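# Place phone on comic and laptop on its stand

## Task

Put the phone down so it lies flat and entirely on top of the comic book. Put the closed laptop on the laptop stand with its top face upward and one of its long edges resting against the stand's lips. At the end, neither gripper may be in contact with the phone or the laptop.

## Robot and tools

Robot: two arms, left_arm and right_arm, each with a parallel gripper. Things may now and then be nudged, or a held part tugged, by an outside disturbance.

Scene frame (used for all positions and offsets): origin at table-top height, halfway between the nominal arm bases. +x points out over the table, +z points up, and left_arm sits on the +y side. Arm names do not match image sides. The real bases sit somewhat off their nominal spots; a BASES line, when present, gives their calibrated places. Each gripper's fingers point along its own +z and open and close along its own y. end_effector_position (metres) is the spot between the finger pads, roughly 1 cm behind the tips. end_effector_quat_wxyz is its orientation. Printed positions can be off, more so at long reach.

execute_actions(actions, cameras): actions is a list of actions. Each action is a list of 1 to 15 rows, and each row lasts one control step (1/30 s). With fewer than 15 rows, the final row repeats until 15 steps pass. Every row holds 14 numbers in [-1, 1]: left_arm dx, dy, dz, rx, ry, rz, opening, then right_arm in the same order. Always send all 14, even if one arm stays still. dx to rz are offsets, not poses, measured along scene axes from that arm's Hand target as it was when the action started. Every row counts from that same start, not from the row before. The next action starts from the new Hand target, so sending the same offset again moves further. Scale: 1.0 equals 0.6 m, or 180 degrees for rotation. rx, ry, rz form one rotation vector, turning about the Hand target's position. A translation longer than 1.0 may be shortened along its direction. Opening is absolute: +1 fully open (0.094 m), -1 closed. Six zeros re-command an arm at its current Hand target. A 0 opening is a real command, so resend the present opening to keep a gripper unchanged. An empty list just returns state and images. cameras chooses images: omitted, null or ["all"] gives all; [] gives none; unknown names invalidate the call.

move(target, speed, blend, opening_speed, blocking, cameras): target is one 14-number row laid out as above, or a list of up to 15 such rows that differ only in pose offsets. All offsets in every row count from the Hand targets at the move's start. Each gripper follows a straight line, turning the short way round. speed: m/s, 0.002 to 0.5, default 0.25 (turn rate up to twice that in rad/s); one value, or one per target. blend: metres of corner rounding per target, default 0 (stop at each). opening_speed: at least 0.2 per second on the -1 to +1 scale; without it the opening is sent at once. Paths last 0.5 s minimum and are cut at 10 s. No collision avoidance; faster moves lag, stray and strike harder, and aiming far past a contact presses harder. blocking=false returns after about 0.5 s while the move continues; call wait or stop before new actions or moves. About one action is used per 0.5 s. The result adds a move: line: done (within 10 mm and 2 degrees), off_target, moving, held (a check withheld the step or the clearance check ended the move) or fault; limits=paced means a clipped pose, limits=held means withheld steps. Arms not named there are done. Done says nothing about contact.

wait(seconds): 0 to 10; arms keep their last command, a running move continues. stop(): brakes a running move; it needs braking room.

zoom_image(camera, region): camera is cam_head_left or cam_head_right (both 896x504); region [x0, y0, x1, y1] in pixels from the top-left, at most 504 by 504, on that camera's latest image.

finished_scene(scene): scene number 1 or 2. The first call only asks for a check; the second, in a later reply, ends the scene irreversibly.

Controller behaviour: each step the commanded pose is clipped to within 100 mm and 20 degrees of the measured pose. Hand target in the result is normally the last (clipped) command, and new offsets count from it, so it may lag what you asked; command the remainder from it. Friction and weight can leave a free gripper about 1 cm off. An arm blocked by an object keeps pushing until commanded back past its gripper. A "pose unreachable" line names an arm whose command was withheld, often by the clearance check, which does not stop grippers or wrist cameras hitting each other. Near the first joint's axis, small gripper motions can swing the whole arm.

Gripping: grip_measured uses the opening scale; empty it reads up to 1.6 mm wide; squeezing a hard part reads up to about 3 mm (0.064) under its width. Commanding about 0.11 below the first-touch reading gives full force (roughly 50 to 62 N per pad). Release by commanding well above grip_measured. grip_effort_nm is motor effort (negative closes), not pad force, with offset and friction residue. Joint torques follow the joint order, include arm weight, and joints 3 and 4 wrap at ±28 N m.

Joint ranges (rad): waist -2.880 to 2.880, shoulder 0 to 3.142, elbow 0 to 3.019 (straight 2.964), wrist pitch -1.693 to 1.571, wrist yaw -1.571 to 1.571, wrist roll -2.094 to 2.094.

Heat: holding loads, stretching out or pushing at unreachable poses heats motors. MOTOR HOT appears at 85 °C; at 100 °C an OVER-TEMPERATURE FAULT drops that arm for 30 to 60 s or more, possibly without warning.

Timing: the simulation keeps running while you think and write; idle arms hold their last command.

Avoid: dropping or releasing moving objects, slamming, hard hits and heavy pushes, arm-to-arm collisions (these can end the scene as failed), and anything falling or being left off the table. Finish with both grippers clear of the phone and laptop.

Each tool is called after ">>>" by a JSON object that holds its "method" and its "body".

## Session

>>> {"method": "execute_actions", "body": {"actions": []}}

Scene clock: 0.00 s.
left_arm: end_effector_position=(+0.5781, +0.0324, +0.2203) grip_measured=+1.000 grip_effort_nm=n/a end_effector_quat_wxyz=(+0.373, -0.189, +0.872, +0.255) | right_arm: end_effector_position=(+0.2777, -0.6686, +0.2408) grip_measured=+1.000 grip_effort_nm=n/a end_effector_quat_wxyz=(+0.133, +0.606, +0.784, +0.005)
Joint positions: left_arm=[-0.632 1.766 1.516 -1.115 -0.923 -0.928 0.094] | right_arm=[-0.891 1.408 1.311 -1.216 -0.069 0.44 0.094]
Joint velocities: left_arm=[0.005 -0.015 0.007 -0.007 -0.037 -0.007 0] | right_arm=[-0.015 0.015 0.012 -0.007 -0.037 0.051 0]
Joint torques (N m): no reading
Motor temperatures (°C): left_arm=[22 25 35 24 27 23 27] | right_arm=[26 33 32 25 24 23 25]
Heat: left arm: hottest elbow 35 °C; right arm: hottest shoulder 33 °C.
Hand target: left_arm +0.5842, +0.0283, +0.2384; +0.386, -0.198, +0.868, +0.242 | right_arm +0.2823, -0.6743, +0.2483; +0.141, +0.606, +0.783, +0.003
Tool commands: left_gripper/opening=+1.0 right_gripper/opening=+1.0

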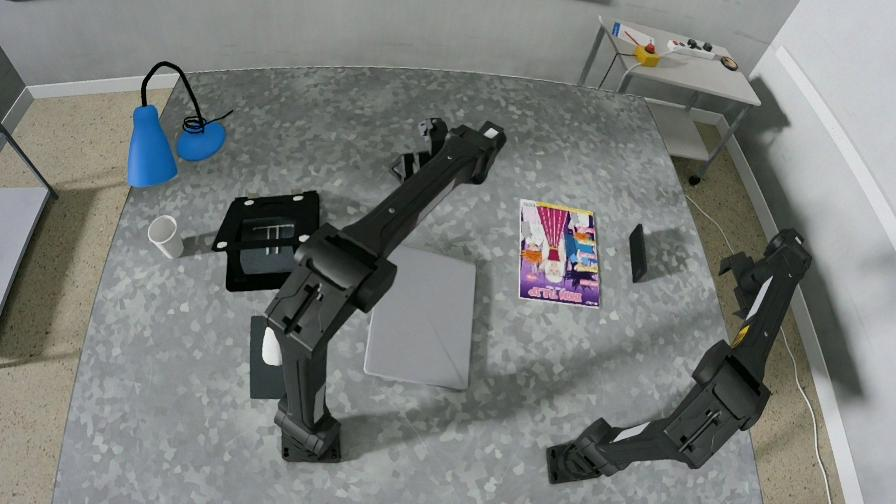

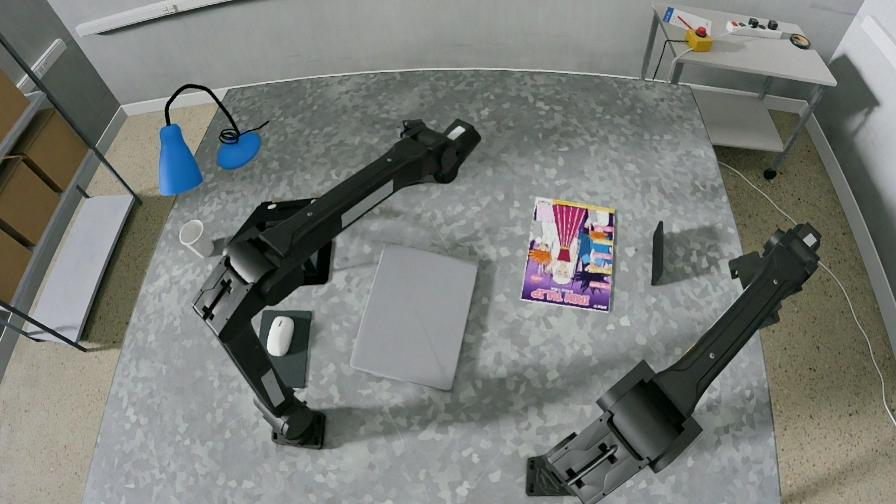

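>>> {"method": "zoom_image", "body": {"camera": "cam_head_left", "region": [590, 200, 690, 300]}}

>>> {"method": "zoom_image", "body": {"camera": "cam_head_right", "region": [600, 200, 700, 300]}}

>>> {"method": "zoom_image", "body": {"camera": "cam_head_left", "region": [200, 170, 340, 300]}}

>>> {"method": "zoom_image", "body": {"camera": "cam_head_right", "region": [330, 230, 500, 400]}}

>>> {"method": "zoom_image", "body": {"camera": "cam_head_left", "region": [340, 230, 510, 400]}}

>>> {"method": "zoom_image", "body": {"camera": "cam_head_right", "region": [210, 170, 350, 300]}}

Scaled by 5.040.

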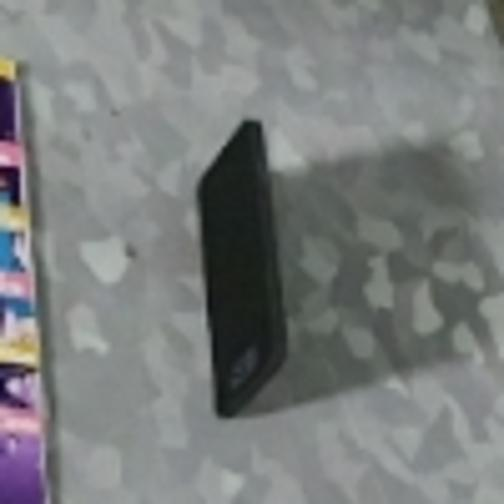

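Scaled by 5.040.

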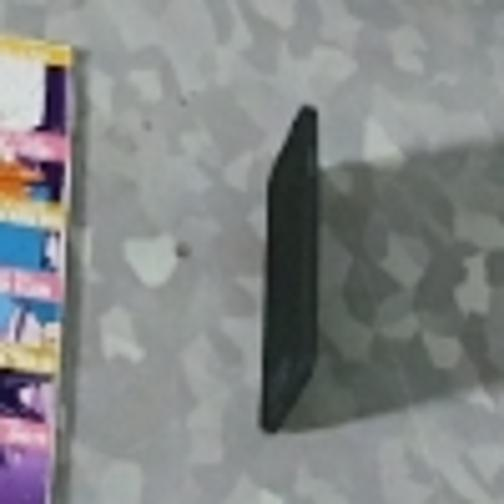

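Scaled by 3.600.

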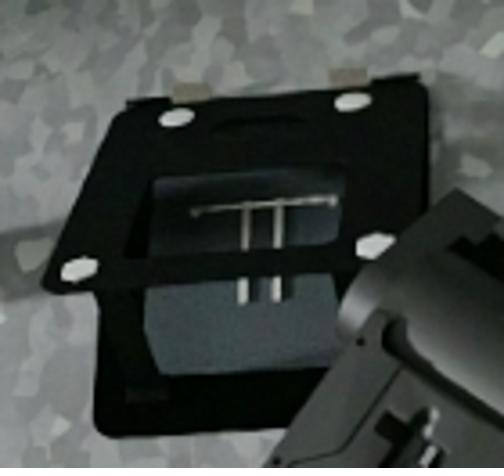

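Scaled by 2.965.

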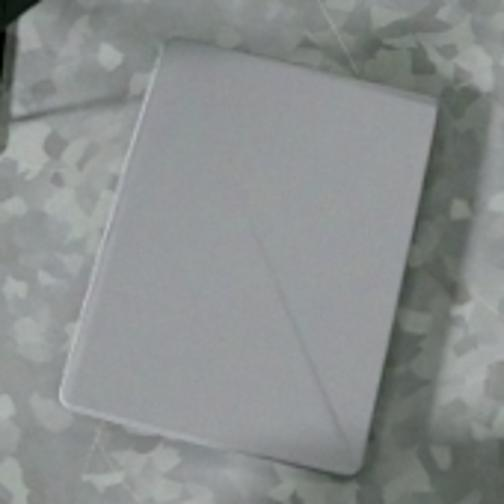

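Scaled by 2.965.

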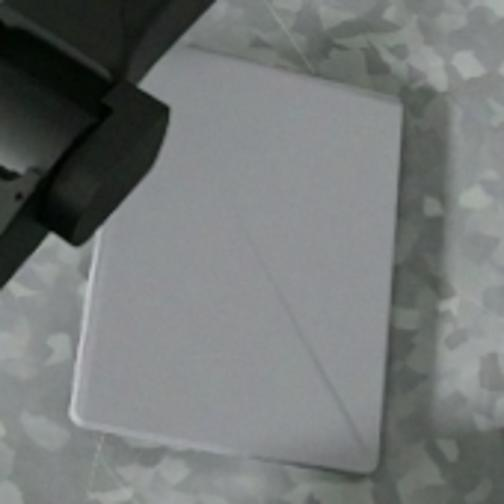

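Scaled by 3.600.

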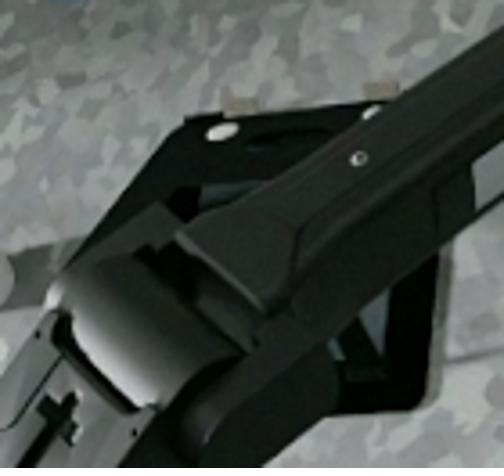

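>>> {"method": "zoom_image", "body": {"camera": "cam_head_left", "region": [355, 350, 485, 400]}}

>>> {"method": "zoom_image", "body": {"camera": "cam_head_right", "region": [340, 350, 470, 400]}}

>>> {"method": "zoom_image", "body": {"camera": "cam_head_right", "region": [370, 230, 490, 290]}}

>>> {"method": "zoom_image", "body": {"camera": "cam_head_left", "region": [440, 250, 500, 400]}}

Scaled by 3.877.

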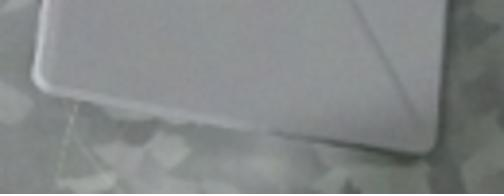

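Scaled by 3.877.

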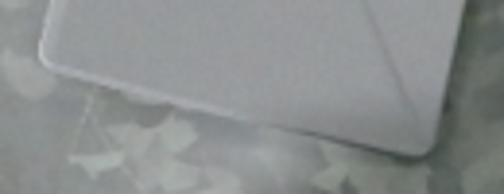

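Scaled by 4.200.

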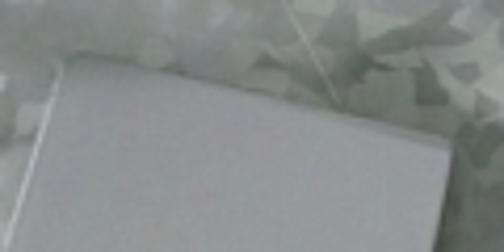

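Scaled by 3.360.

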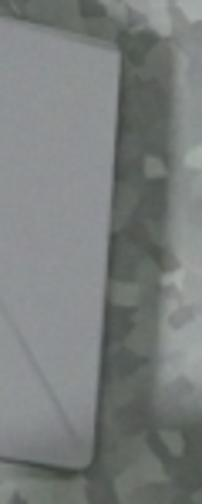

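>>> {"method": "zoom_image", "body": {"camera": "cam_head_right", "region": [430, 240, 490, 280]}}

>>> {"method": "zoom_image", "body": {"camera": "cam_head_left", "region": [430, 240, 490, 280]}}

>>> {"method": "zoom_image", "body": {"camera": "cam_head_left", "region": [420, 360, 490, 400]}}

>>> {"method": "zoom_image", "body": {"camera": "cam_head_left", "region": [350, 350, 420, 390]}}

>>> {"method": "zoom_image", "body": {"camera": "cam_head_right", "region": [340, 330, 400, 390]}}

>>> {"method": "zoom_image", "body": {"camera": "cam_head_right", "region": [400, 340, 480, 400]}}

Scaled by 8.400.

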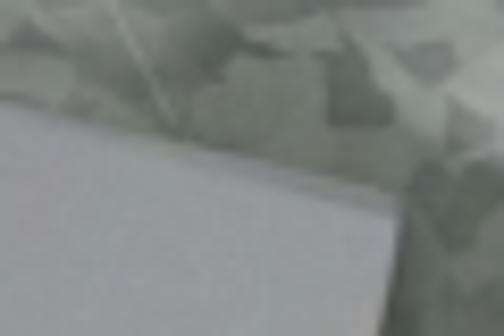

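Scaled by 8.400.

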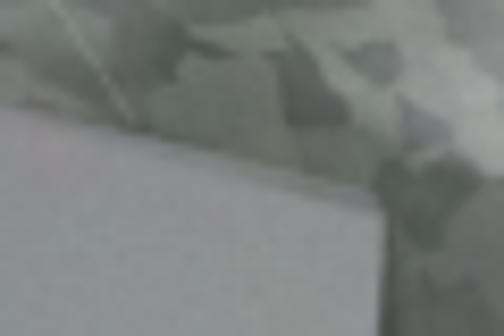

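Scaled by 7.200.

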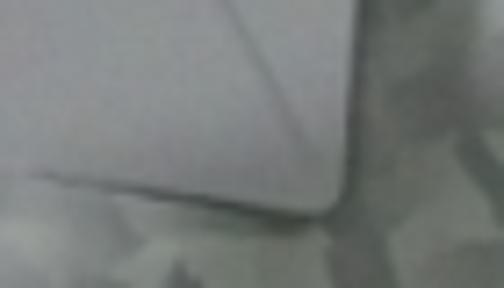

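Scaled by 7.200.

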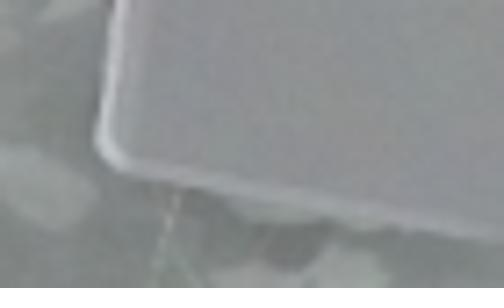

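Scaled by 8.400.

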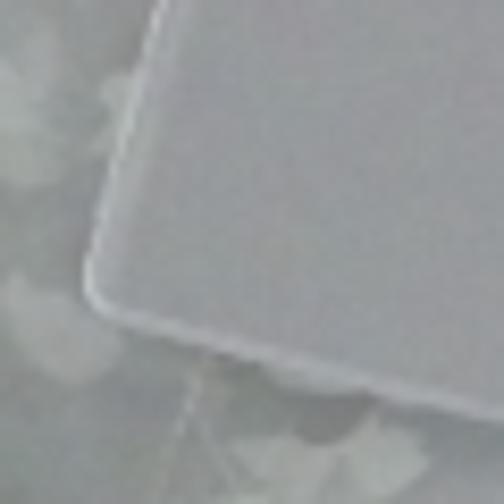

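Scaled by 6.300.

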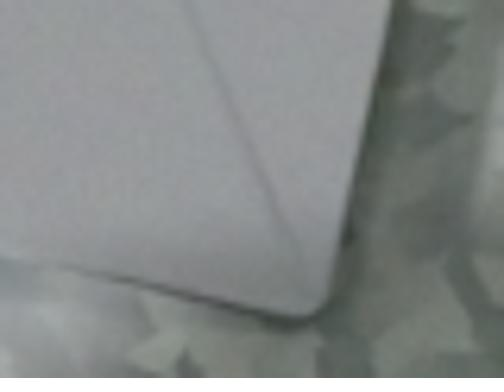

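>>> {"method": "zoom_image", "body": {"camera": "cam_head_left", "region": [230, 300, 350, 470]}}

>>> {"method": "zoom_image", "body": {"camera": "cam_head_right", "region": [240, 290, 360, 460]}}

>>> {"method": "zoom_image", "body": {"camera": "cam_head_left", "region": [500, 180, 620, 320]}}

>>> {"method": "zoom_image", "body": {"camera": "cam_head_right", "region": [510, 180, 630, 320]}}

>>> {"method": "zoom_image", "body": {"camera": "cam_head_left", "region": [350, 370, 510, 500]}}

>>> {"method": "zoom_image", "body": {"camera": "cam_head_right", "region": [340, 370, 500, 500]}}

Scaled by 2.965.

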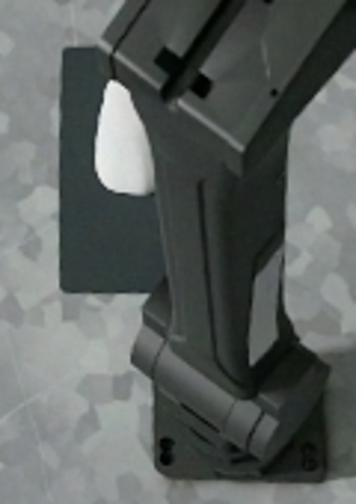

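Scaled by 2.965.

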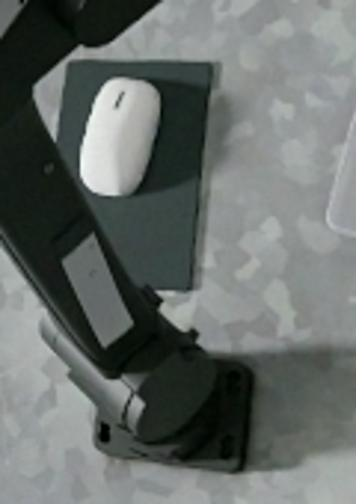

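Scaled by 3.600.

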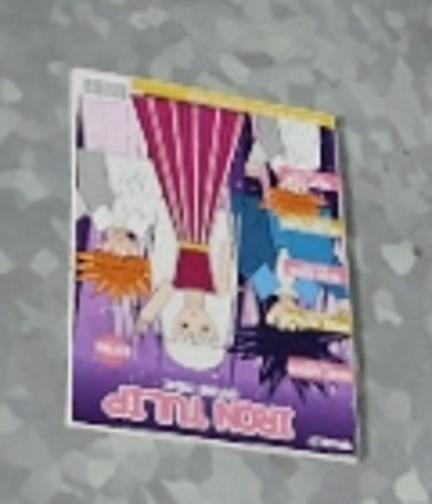

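Scaled by 3.600.

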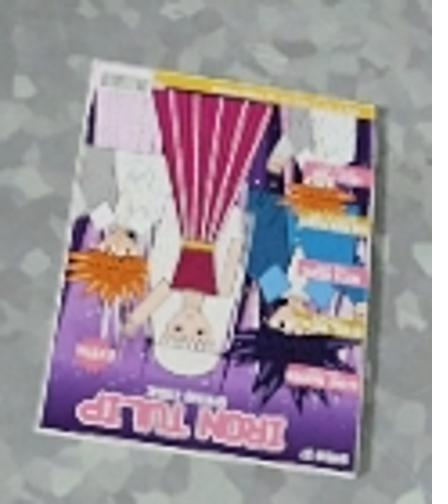

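Scaled by 3.150.

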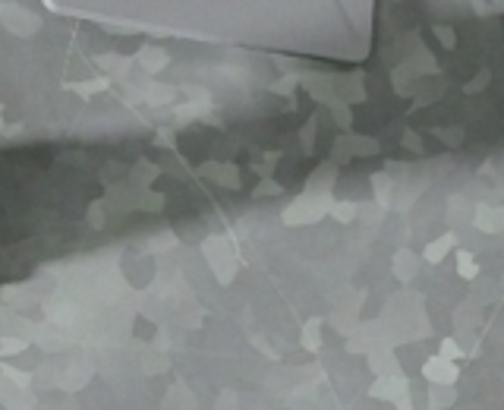

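Scaled by 3.150.

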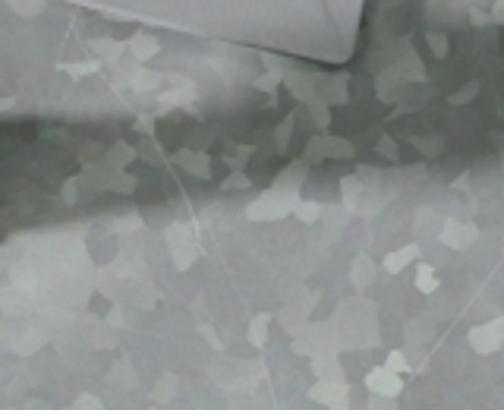

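>>> {"method": "move", "body": {"target": [-0.39,0.29,0.1,-0.161,0.257,-0.132,1,0.313,0.324,-0.06,-0.002,0.097,0.417,1], "speed": 0.25}}

>>> {"method": "zoom_image", "body": {"camera": "cam_head_left", "region": [340, 230, 510, 400]}}

>>> {"method": "zoom_image", "body": {"camera": "cam_head_right", "region": [330, 230, 500, 400]}}

Scene clock: 95.97 s.
left_arm: end_effector_position=(+0.3608, +0.2005, +0.2987) grip_measured=+1.000 grip_effort_nm=0.022 end_effector_quat_wxyz=(-0.003, -0.001, +1.000, +0.007) | right_arm: end_effector_position=(+0.4545, -0.4773, +0.2032) grip_measured=+1.000 grip_effort_nm=-0.012 end_effector_quat_wxyz=(-0.007, +0.008, +1.000, +0.008)
Joint positions: left_arm=[-0.162 1.212 1.305 -1.672 -0.014 -0.134 0.094] | right_arm=[-0.338 1.696 1.567 -1.461 -0.01 -0.318 0.094]
Joint velocities: left_arm=[-0.005 -0.005 -0.012 0.007 -0.051 -0.022 0] | right_arm=[-0.005 -0.015 -0.012 -0.007 0.007 -0.051 0]
Joint torques (N m): left_arm=[0.38 -11.46 9.33 0.12 0.08 0.08] | right_arm=[1.03 -16.5 12.94 -0.28 0.08 0.09]
Motor temperatures (°C): left_arm=[22 30 40 24 27 23 27] | right_arm=[26 35 41 25 24 23 25]
Heat: left arm: hottest elbow 40 °C; right arm: hottest elbow 41 °C.
Hand target: left_arm +0.3542, +0.2050, +0.3016; -0.005, -0.002, +1.000, +0.006 | right_arm +0.4726, -0.4803, +0.2084; -0.001, +0.000, +1.000, +0.004
Off the commanded pose: left_arm 0.011 m, 1 deg | right_arm 0.018 m, 2 deg.
joint sent to its limit (left arm) — joint 4 (wrist pitch), lower limit. The joint targets are off in position, not in orientation.
move: off_target (left_arm, right_arm)

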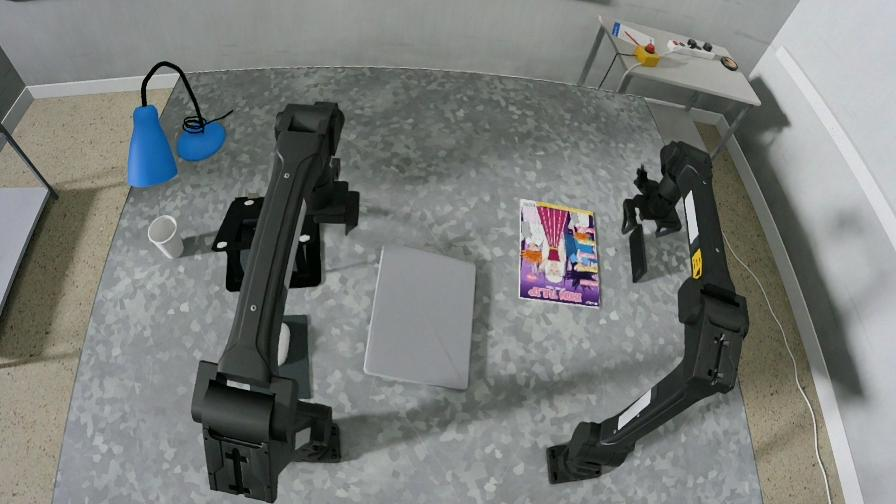

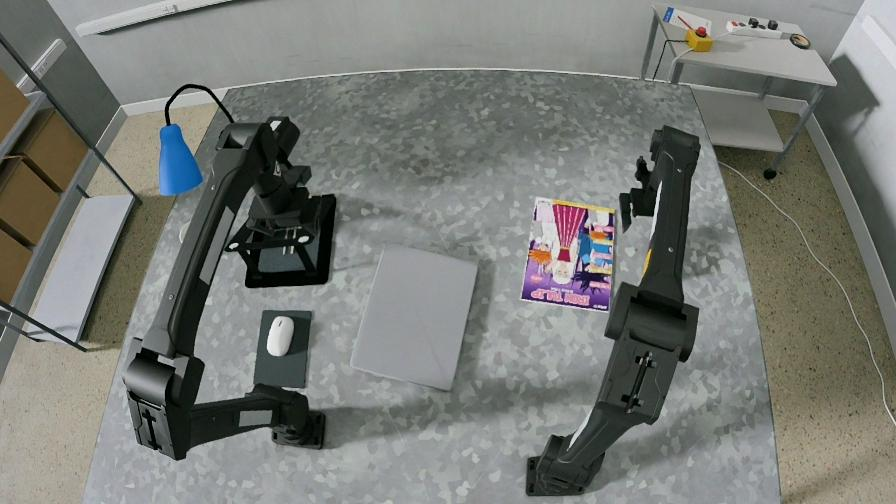

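Scaled by 2.965.

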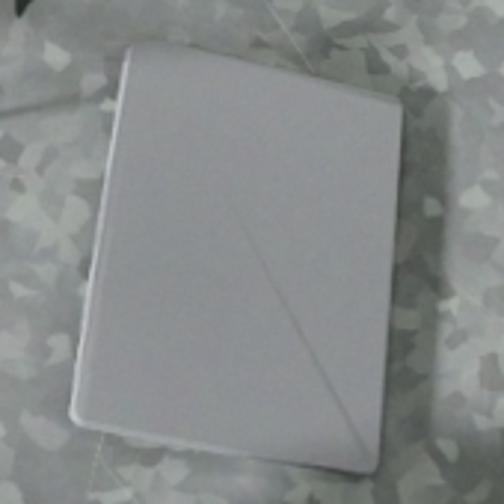

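Scaled by 2.965.

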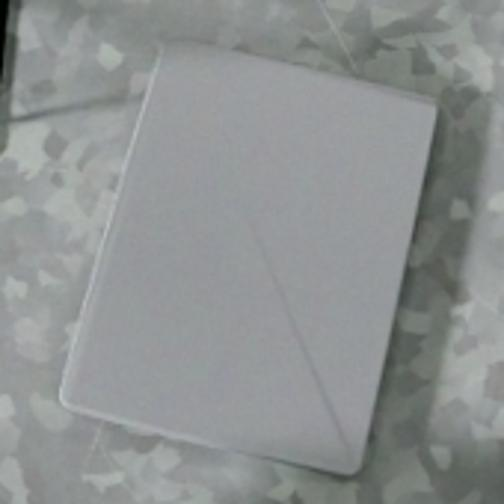

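>>> {"method": "move", "body": {"target": [0,0,0,0,0,0,1,0.005,0,-0.12,0,0,0,1], "speed": 0.2}}

>>> {"method": "zoom_image", "body": {"camera": "cam_head_left", "region": [590, 190, 710, 300]}}

>>> {"method": "zoom_image", "body": {"camera": "cam_head_right", "region": [600, 180, 720, 290]}}

Scene clock: 105.80 s.
left_arm: end_effector_position=(+0.3608, +0.2005, +0.2987) grip_measured=+1.000 grip_effort_nm=0.022 end_effector_quat_wxyz=(-0.003, +0.000, +1.000, +0.007) | right_arm: end_effector_position=(+0.4728, -0.4837, +0.1529) grip_measured=+1.000 grip_effort_nm=-0.012 end_effector_quat_wxyz=(+0.010, +0.007, +1.000, +0.002)
Joint positions: left_arm=[-0.162 1.212 1.305 -1.672 -0.014 -0.134 0.094] | right_arm=[-0.338 1.747 1.502 -1.308 -0.01 -0.319 0.094]
Joint velocities: left_arm=[0.015 -0.005 -0.017 -0.007 -0.022 -0.037 0] | right_arm=[-0.005 -0.015 0.017 -0.012 -0.066 0.007 0]
Joint torques (N m): left_arm=[-0.09 -10.87 9.37 -0.03 0.16 0.12] | right_arm=[0.97 -18.2 7.84 0.53 0.08 0.08]
Motor temperatures (°C): left_arm=[22 29 40 24 27 23 27] | right_arm=[26 36 42 25 24 23 25]
Heat: left arm: hottest elbow 40 °C; right arm: hottest elbow 42 °C.
Hand target: left_arm +0.3542, +0.2050, +0.3016; -0.005, -0.002, +1.000, +0.006 | right_arm +0.4745, -0.4810, +0.1365; -0.001, +0.000, +1.000, +0.004
Off the commanded pose: left_arm 0.008 m, 0 deg | right_arm 0.017 m, 2 deg.
joint sent to its limit (left arm) — joint 4 (wrist pitch), lower limit. The joint targets still meet the commanded pose.
move: off_target (right_arm)

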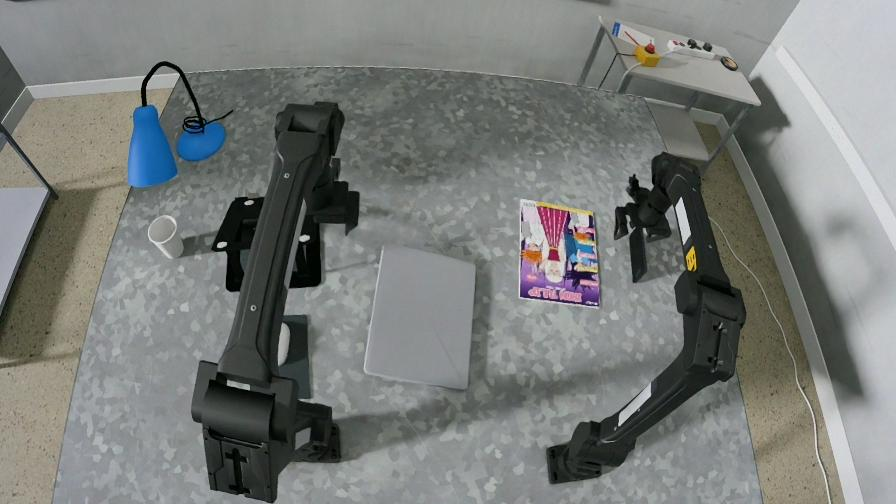

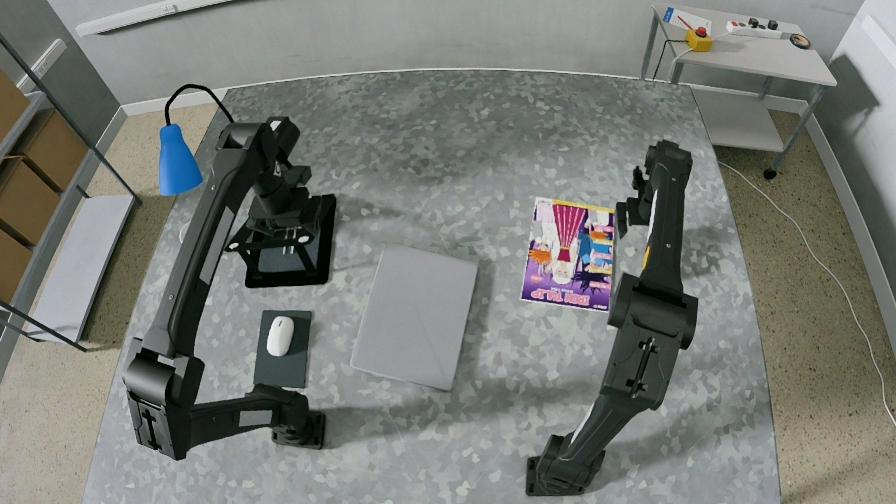

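Scaled by 4.200.

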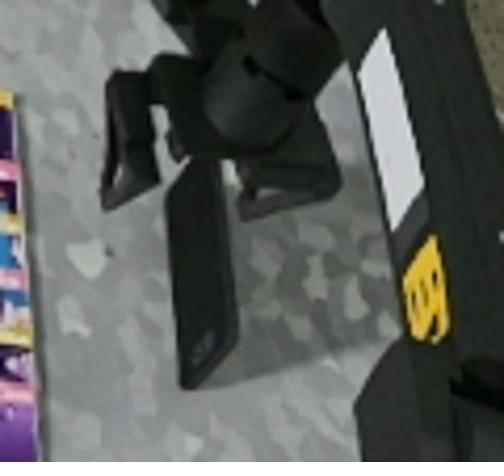

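Scaled by 4.200.

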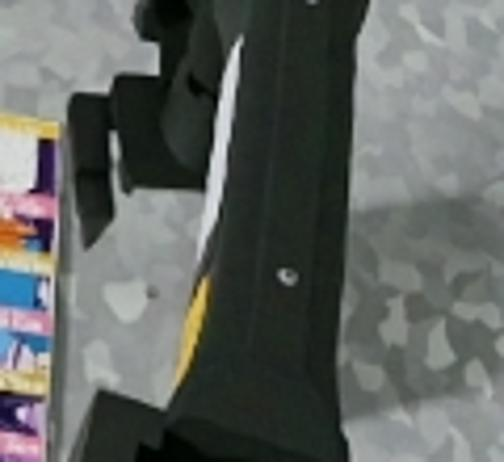

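>>> {"method": "move", "body": {"target": [0,0,0,0,0,0,1,0.042,-0.105,-0.03,0,0,0,1], "speed": 0.2}}

>>> {"method": "zoom_image", "body": {"camera": "cam_head_left", "region": [590, 190, 710, 300]}}

>>> {"method": "zoom_image", "body": {"camera": "cam_head_right", "region": [600, 180, 720, 290]}}

Scene clock: 111.37 s.
left_arm: end_effector_position=(+0.3608, +0.2005, +0.2987) grip_measured=+1.000 grip_effort_nm=0.022 end_effector_quat_wxyz=(-0.003, +0.000, +1.000, +0.007) | right_arm: end_effector_position=(+0.4804, -0.5365, +0.1152) grip_measured=+1.000 grip_effort_nm=-0.012 end_effector_quat_wxyz=(-0.012, +0.004, +1.000, +0.009)
Joint positions: left_arm=[-0.162 1.212 1.305 -1.672 -0.014 -0.134 0.094] | right_arm=[-0.423 1.87 1.574 -1.305 -0.006 -0.409 0.094]
Joint velocities: left_arm=[-0.005 -0.005 0.002 -0.012 0.022 -0.051 0] | right_arm=[0.015 -0.005 -0.007 -0.012 0.007 0.007 0]
Joint torques (N m): left_arm=[-0.73 -10.81 9.39 0.05 0.06 0.11] | right_arm=[0.56 -19.84 12.48 0.13 0 0.06]
Motor temperatures (°C): left_arm=[22 28 40 24 27 23 27] | right_arm=[26 36 42 25 24 23 25]
Heat: left arm: hottest elbow 40 °C; right arm: hottest elbow 42 °C.
Hand target: left_arm +0.3542, +0.2050, +0.3016; -0.005, -0.002, +1.000, +0.006 | right_arm +0.4988, -0.5448, +0.1187; -0.001, +0.000, +1.000, +0.004
Off the commanded pose: left_arm 0.008 m, 0 deg | right_arm 0.021 m, 1 deg.
joint sent to its limit (left arm) — joint 4 (wrist pitch), lower limit. The joint targets still meet the commanded pose.
move: off_target (right_arm)

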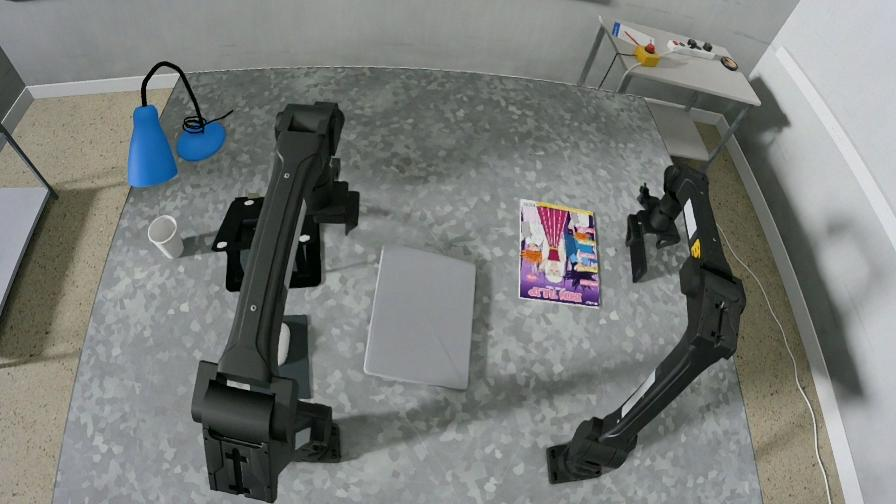

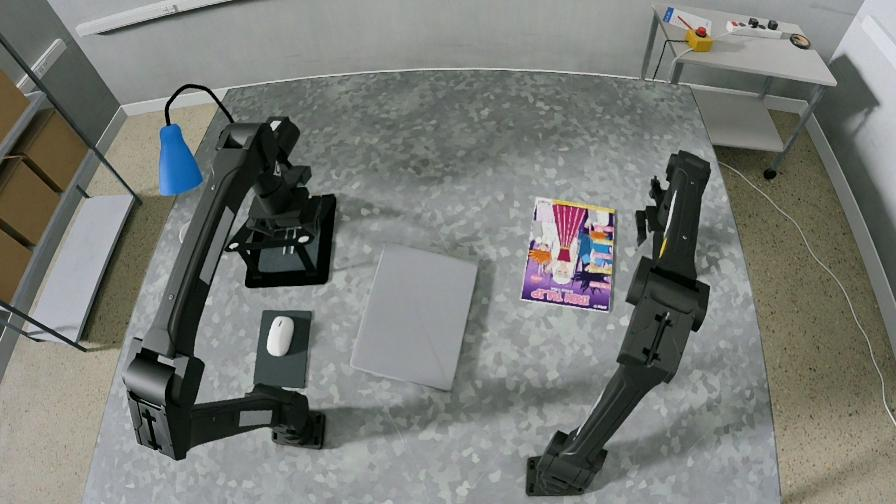

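Scaled by 4.200.

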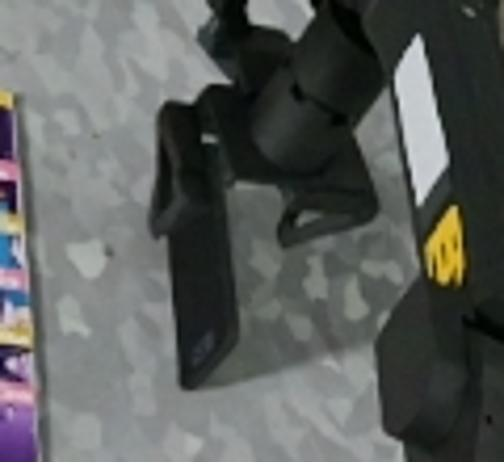

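Scaled by 4.200.

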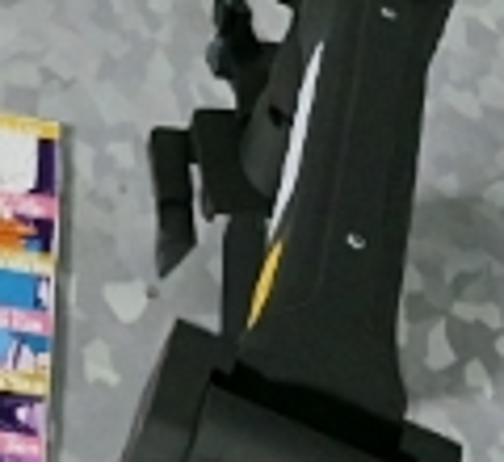

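>>> {"method": "move", "body": {"target": [[0,0,0,0,0,0,1,0.03,-0.033,0,0,0,0,1],[0,0,0,0,0,0,1,0.03,-0.033,-0.05,0,0,0,1]], "speed": 0.12}}

>>> {"method": "zoom_image", "body": {"camera": "cam_head_left", "region": [590, 190, 710, 300]}}

>>> {"method": "zoom_image", "body": {"camera": "cam_head_right", "region": [600, 180, 720, 290]}}

Scene clock: 116.97 s.
left_arm: end_effector_position=(+0.3608, +0.2005, +0.2987) grip_measured=+1.000 grip_effort_nm=0.022 end_effector_quat_wxyz=(-0.003, +0.000, +1.000, +0.007) | right_arm: end_effector_position=(+0.5090, -0.5538, +0.0998) grip_measured=+1.000 grip_effort_nm=-0.017 end_effector_quat_wxyz=(-0.001, -0.002, +1.000, +0.004)
Joint positions: left_arm=[-0.162 1.212 1.305 -1.672 -0.014 -0.134 0.094] | right_arm=[-0.43 1.951 1.655 -1.28 -0.006 -0.429 0.094]
Joint velocities: left_arm=[-0.005 -0.005 -0.007 0.007 -0.007 0.066 0] | right_arm=[-0.005 0.005 -0.007 0.002 0.037 -0.007 0]
Joint torques (N m): left_arm=[-0.56 -11.28 9.58 0.12 0.15 0.11] | right_arm=[-0.26 -21.01 10.33 0.47 0 0.09]
Motor temperatures (°C): left_arm=[22 28 40 24 27 23 27] | right_arm=[26 36 43 25 24 23 25]
Heat: left arm: hottest elbow 40 °C; right arm: hottest elbow 43 °C.
Hand target: left_arm +0.3542, +0.2050, +0.3016; -0.005, -0.002, +1.000, +0.006 | right_arm +0.5162, -0.5651, +0.0886; -0.001, +0.000, +1.000, +0.004
Off the commanded pose: left_arm 0.008 m, 0 deg | right_arm 0.017 m, 0 deg.
joint sent to its limit (left arm) — joint 4 (wrist pitch), lower limit. The joint targets still meet the commanded pose.
move: off_target (right_arm)

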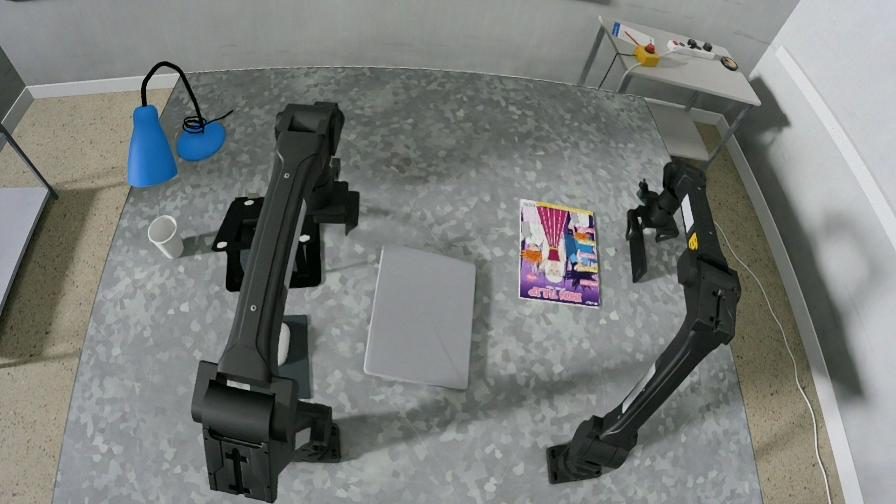

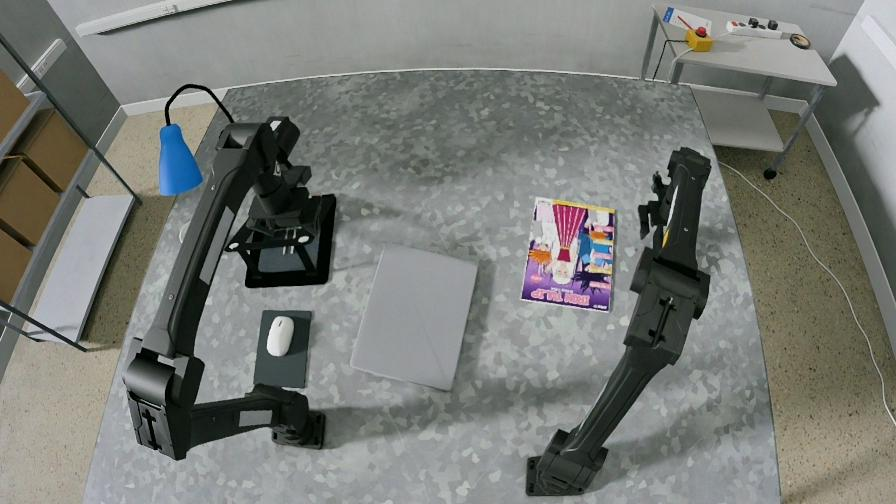

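Scaled by 4.200.

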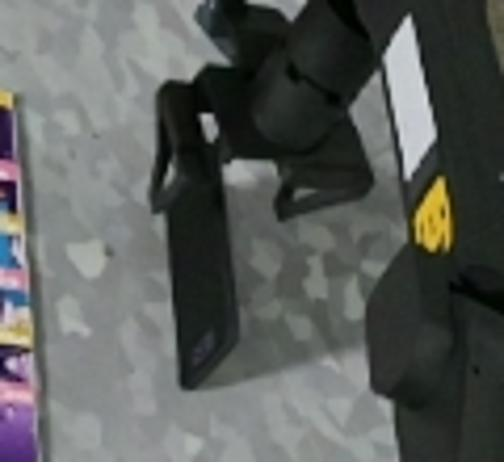

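Scaled by 4.200.

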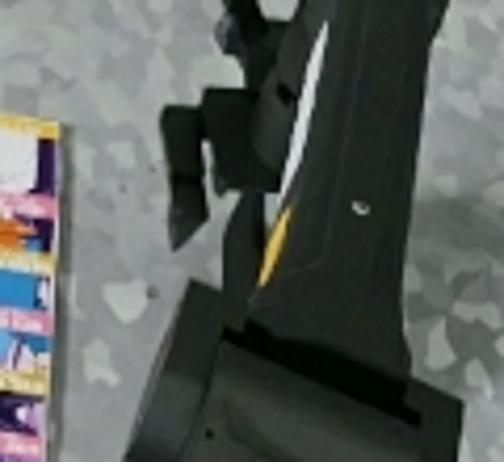

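>>> {"method": "execute_actions", "body": {"actions": []}}

Scene clock: 134.57 s.
left_arm: end_effector_position=(+0.3608, +0.2005, +0.2987) grip_measured=+1.000 grip_effort_nm=0.022 end_effector_quat_wxyz=(-0.003, +0.000, +1.000, +0.007) | right_arm: end_effector_position=(+0.5090, -0.5538, +0.0998) grip_measured=+1.000 grip_effort_nm=-0.012 end_effector_quat_wxyz=(-0.001, -0.002, +1.000, +0.004)
Joint positions: left_arm=[-0.162 1.212 1.305 -1.672 -0.014 -0.134 0.094] | right_arm=[-0.43 1.951 1.655 -1.28 -0.006 -0.429 0.094]
Joint velocities: left_arm=[-0.005 -0.005 -0.017 0.002 0.037 0.022 0] | right_arm=[0.005 -0.005 0.012 -0.002 0.022 0.007 0]
Joint torques (N m): left_arm=[-0.67 -11.16 9.26 0.1 0.09 0.13] | right_arm=[-0.21 -20.37 10.22 0.5 0 0.08]
Motor temperatures (°C): left_arm=[22 27 40 24 27 23 27] | right_arm=[26 38 45 25 24 23 25]
Heat: left arm: hottest elbow 40 °C; right arm: hottest elbow 45 °C.
Hand target: left_arm +0.3542, +0.2050, +0.3016; -0.005, -0.002, +1.000, +0.006 | right_arm +0.5162, -0.5651, +0.0886; -0.001, +0.000, +1.000, +0.004
Tool commands: left_gripper/opening=+1.0 right_gripper/opening=+1.0
Off the commanded pose: left_arm 0.008 m, 0 deg | right_arm 0.017 m, 0 deg.

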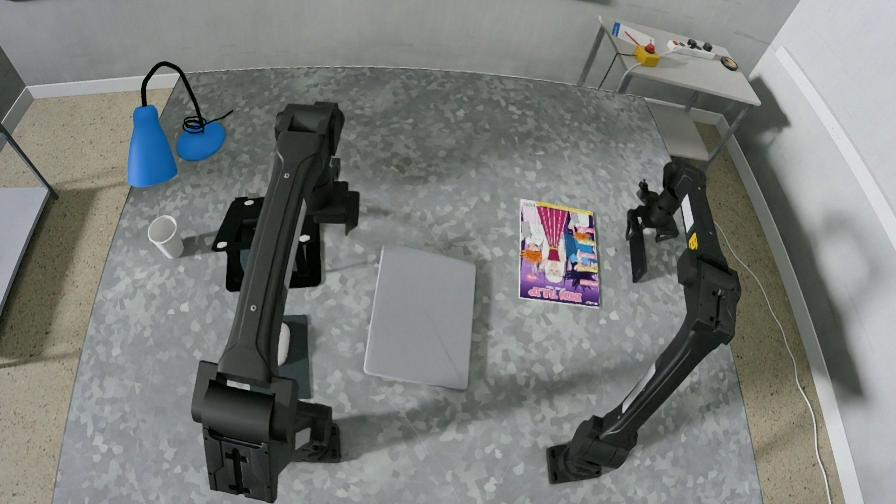

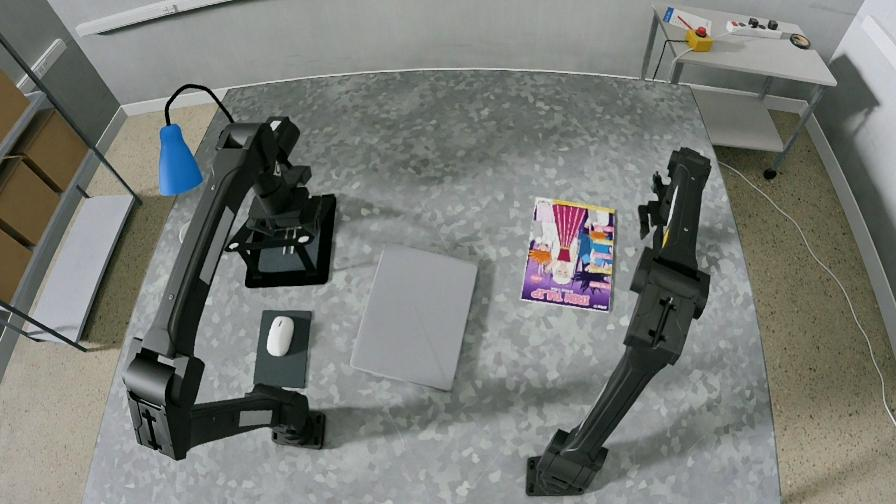

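>>> {"method": "zoom_image", "body": {"camera": "cam_head_left", "region": [590, 150, 730, 290]}}

>>> {"method": "zoom_image", "body": {"camera": "cam_head_right", "region": [600, 150, 740, 290]}}

Scaled by 3.600.

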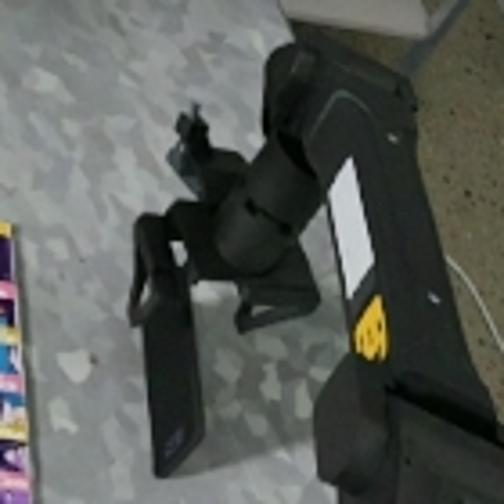

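Scaled by 3.600.

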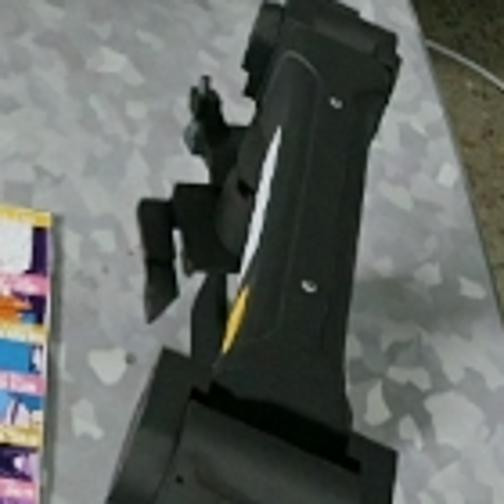

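>>> {"method": "move", "body": {"target": [0,0,0,0,0,0,1, 0,-0.045,0.01,0,0,0,1], "speed": 0.08}}

>>> {"method": "zoom_image", "body": {"camera": "cam_head_left", "region": [590, 150, 730, 290]}}

Scene clock: 145.47 s.
left_arm: end_effector_position=(+0.3608, +0.2005, +0.2987) grip_measured=+1.000 grip_effort_nm=0.022 end_effector_quat_wxyz=(-0.003, +0.000, +1.000, +0.007) | right_arm: end_effector_position=(+0.5027, -0.5804, +0.0977) grip_measured=+1.000 grip_effort_nm=-0.012 end_effector_quat_wxyz=(-0.002, +0.000, +1.000, +0.005)
Joint positions: left_arm=[-0.162 1.212 1.305 -1.672 -0.014 -0.134 0.094] | right_arm=[-0.475 1.97 1.679 -1.288 -0.006 -0.469 0.094]
Joint velocities: left_arm=[-0.015 0.015 -0.007 -0.007 -0.051 -0.037 0] | right_arm=[0.005 -0.015 -0.012 -0.007 -0.066 0.051 0]
Joint torques (N m): left_arm=[-0.56 -10.87 9.32 -0.05 0.09 0.13] | right_arm=[-0.03 -20.37 12.37 -0.2 0 0.08]
Motor temperatures (°C): left_arm=[22 27 40 24 27 23 27] | right_arm=[26 39 46 25 23 23 25]
Heat: left arm: hottest elbow 40 °C; right arm: hottest elbow 46 °C.
Hand target: left_arm +0.3542, +0.2050, +0.3016; -0.005, -0.002, +1.000, +0.006 | right_arm +0.5160, -0.5921, +0.0948; +0.000, +0.000, +1.000, +0.004
Off the commanded pose: left_arm 0.008 m, 0 deg | right_arm 0.018 m, 0 deg.
joint sent to its limit (left arm) — joint 4 (wrist pitch), lower limit. The joint targets still meet the commanded pose.
move: off_target (right_arm)

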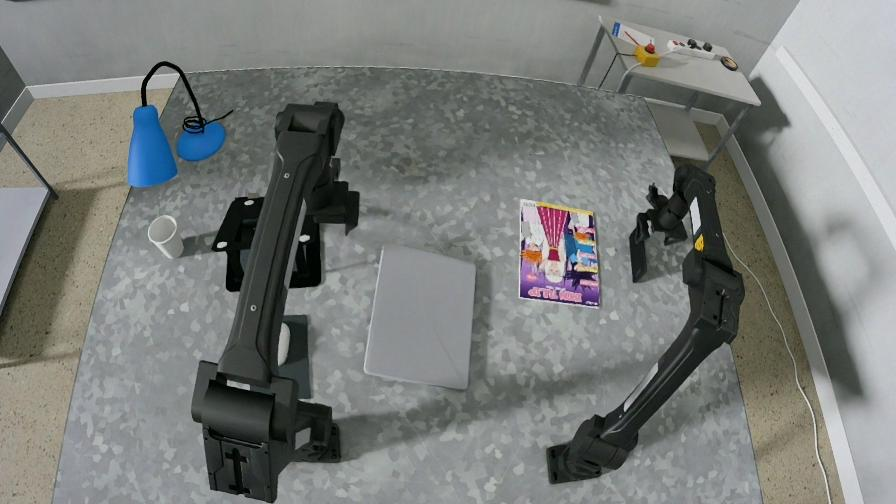

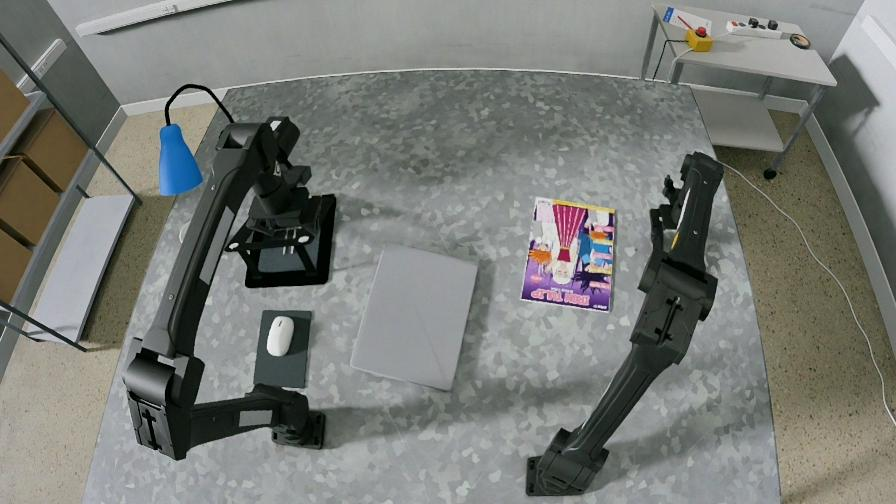

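Scaled by 3.600.

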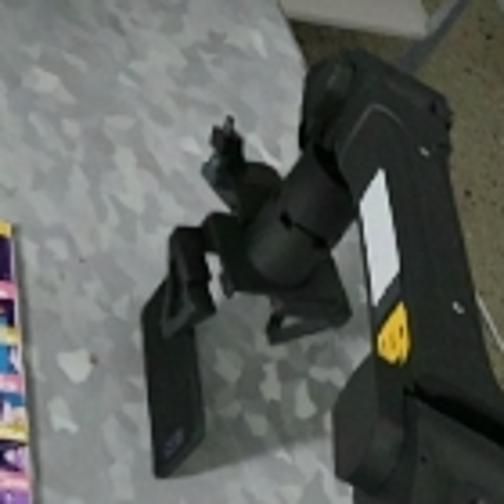

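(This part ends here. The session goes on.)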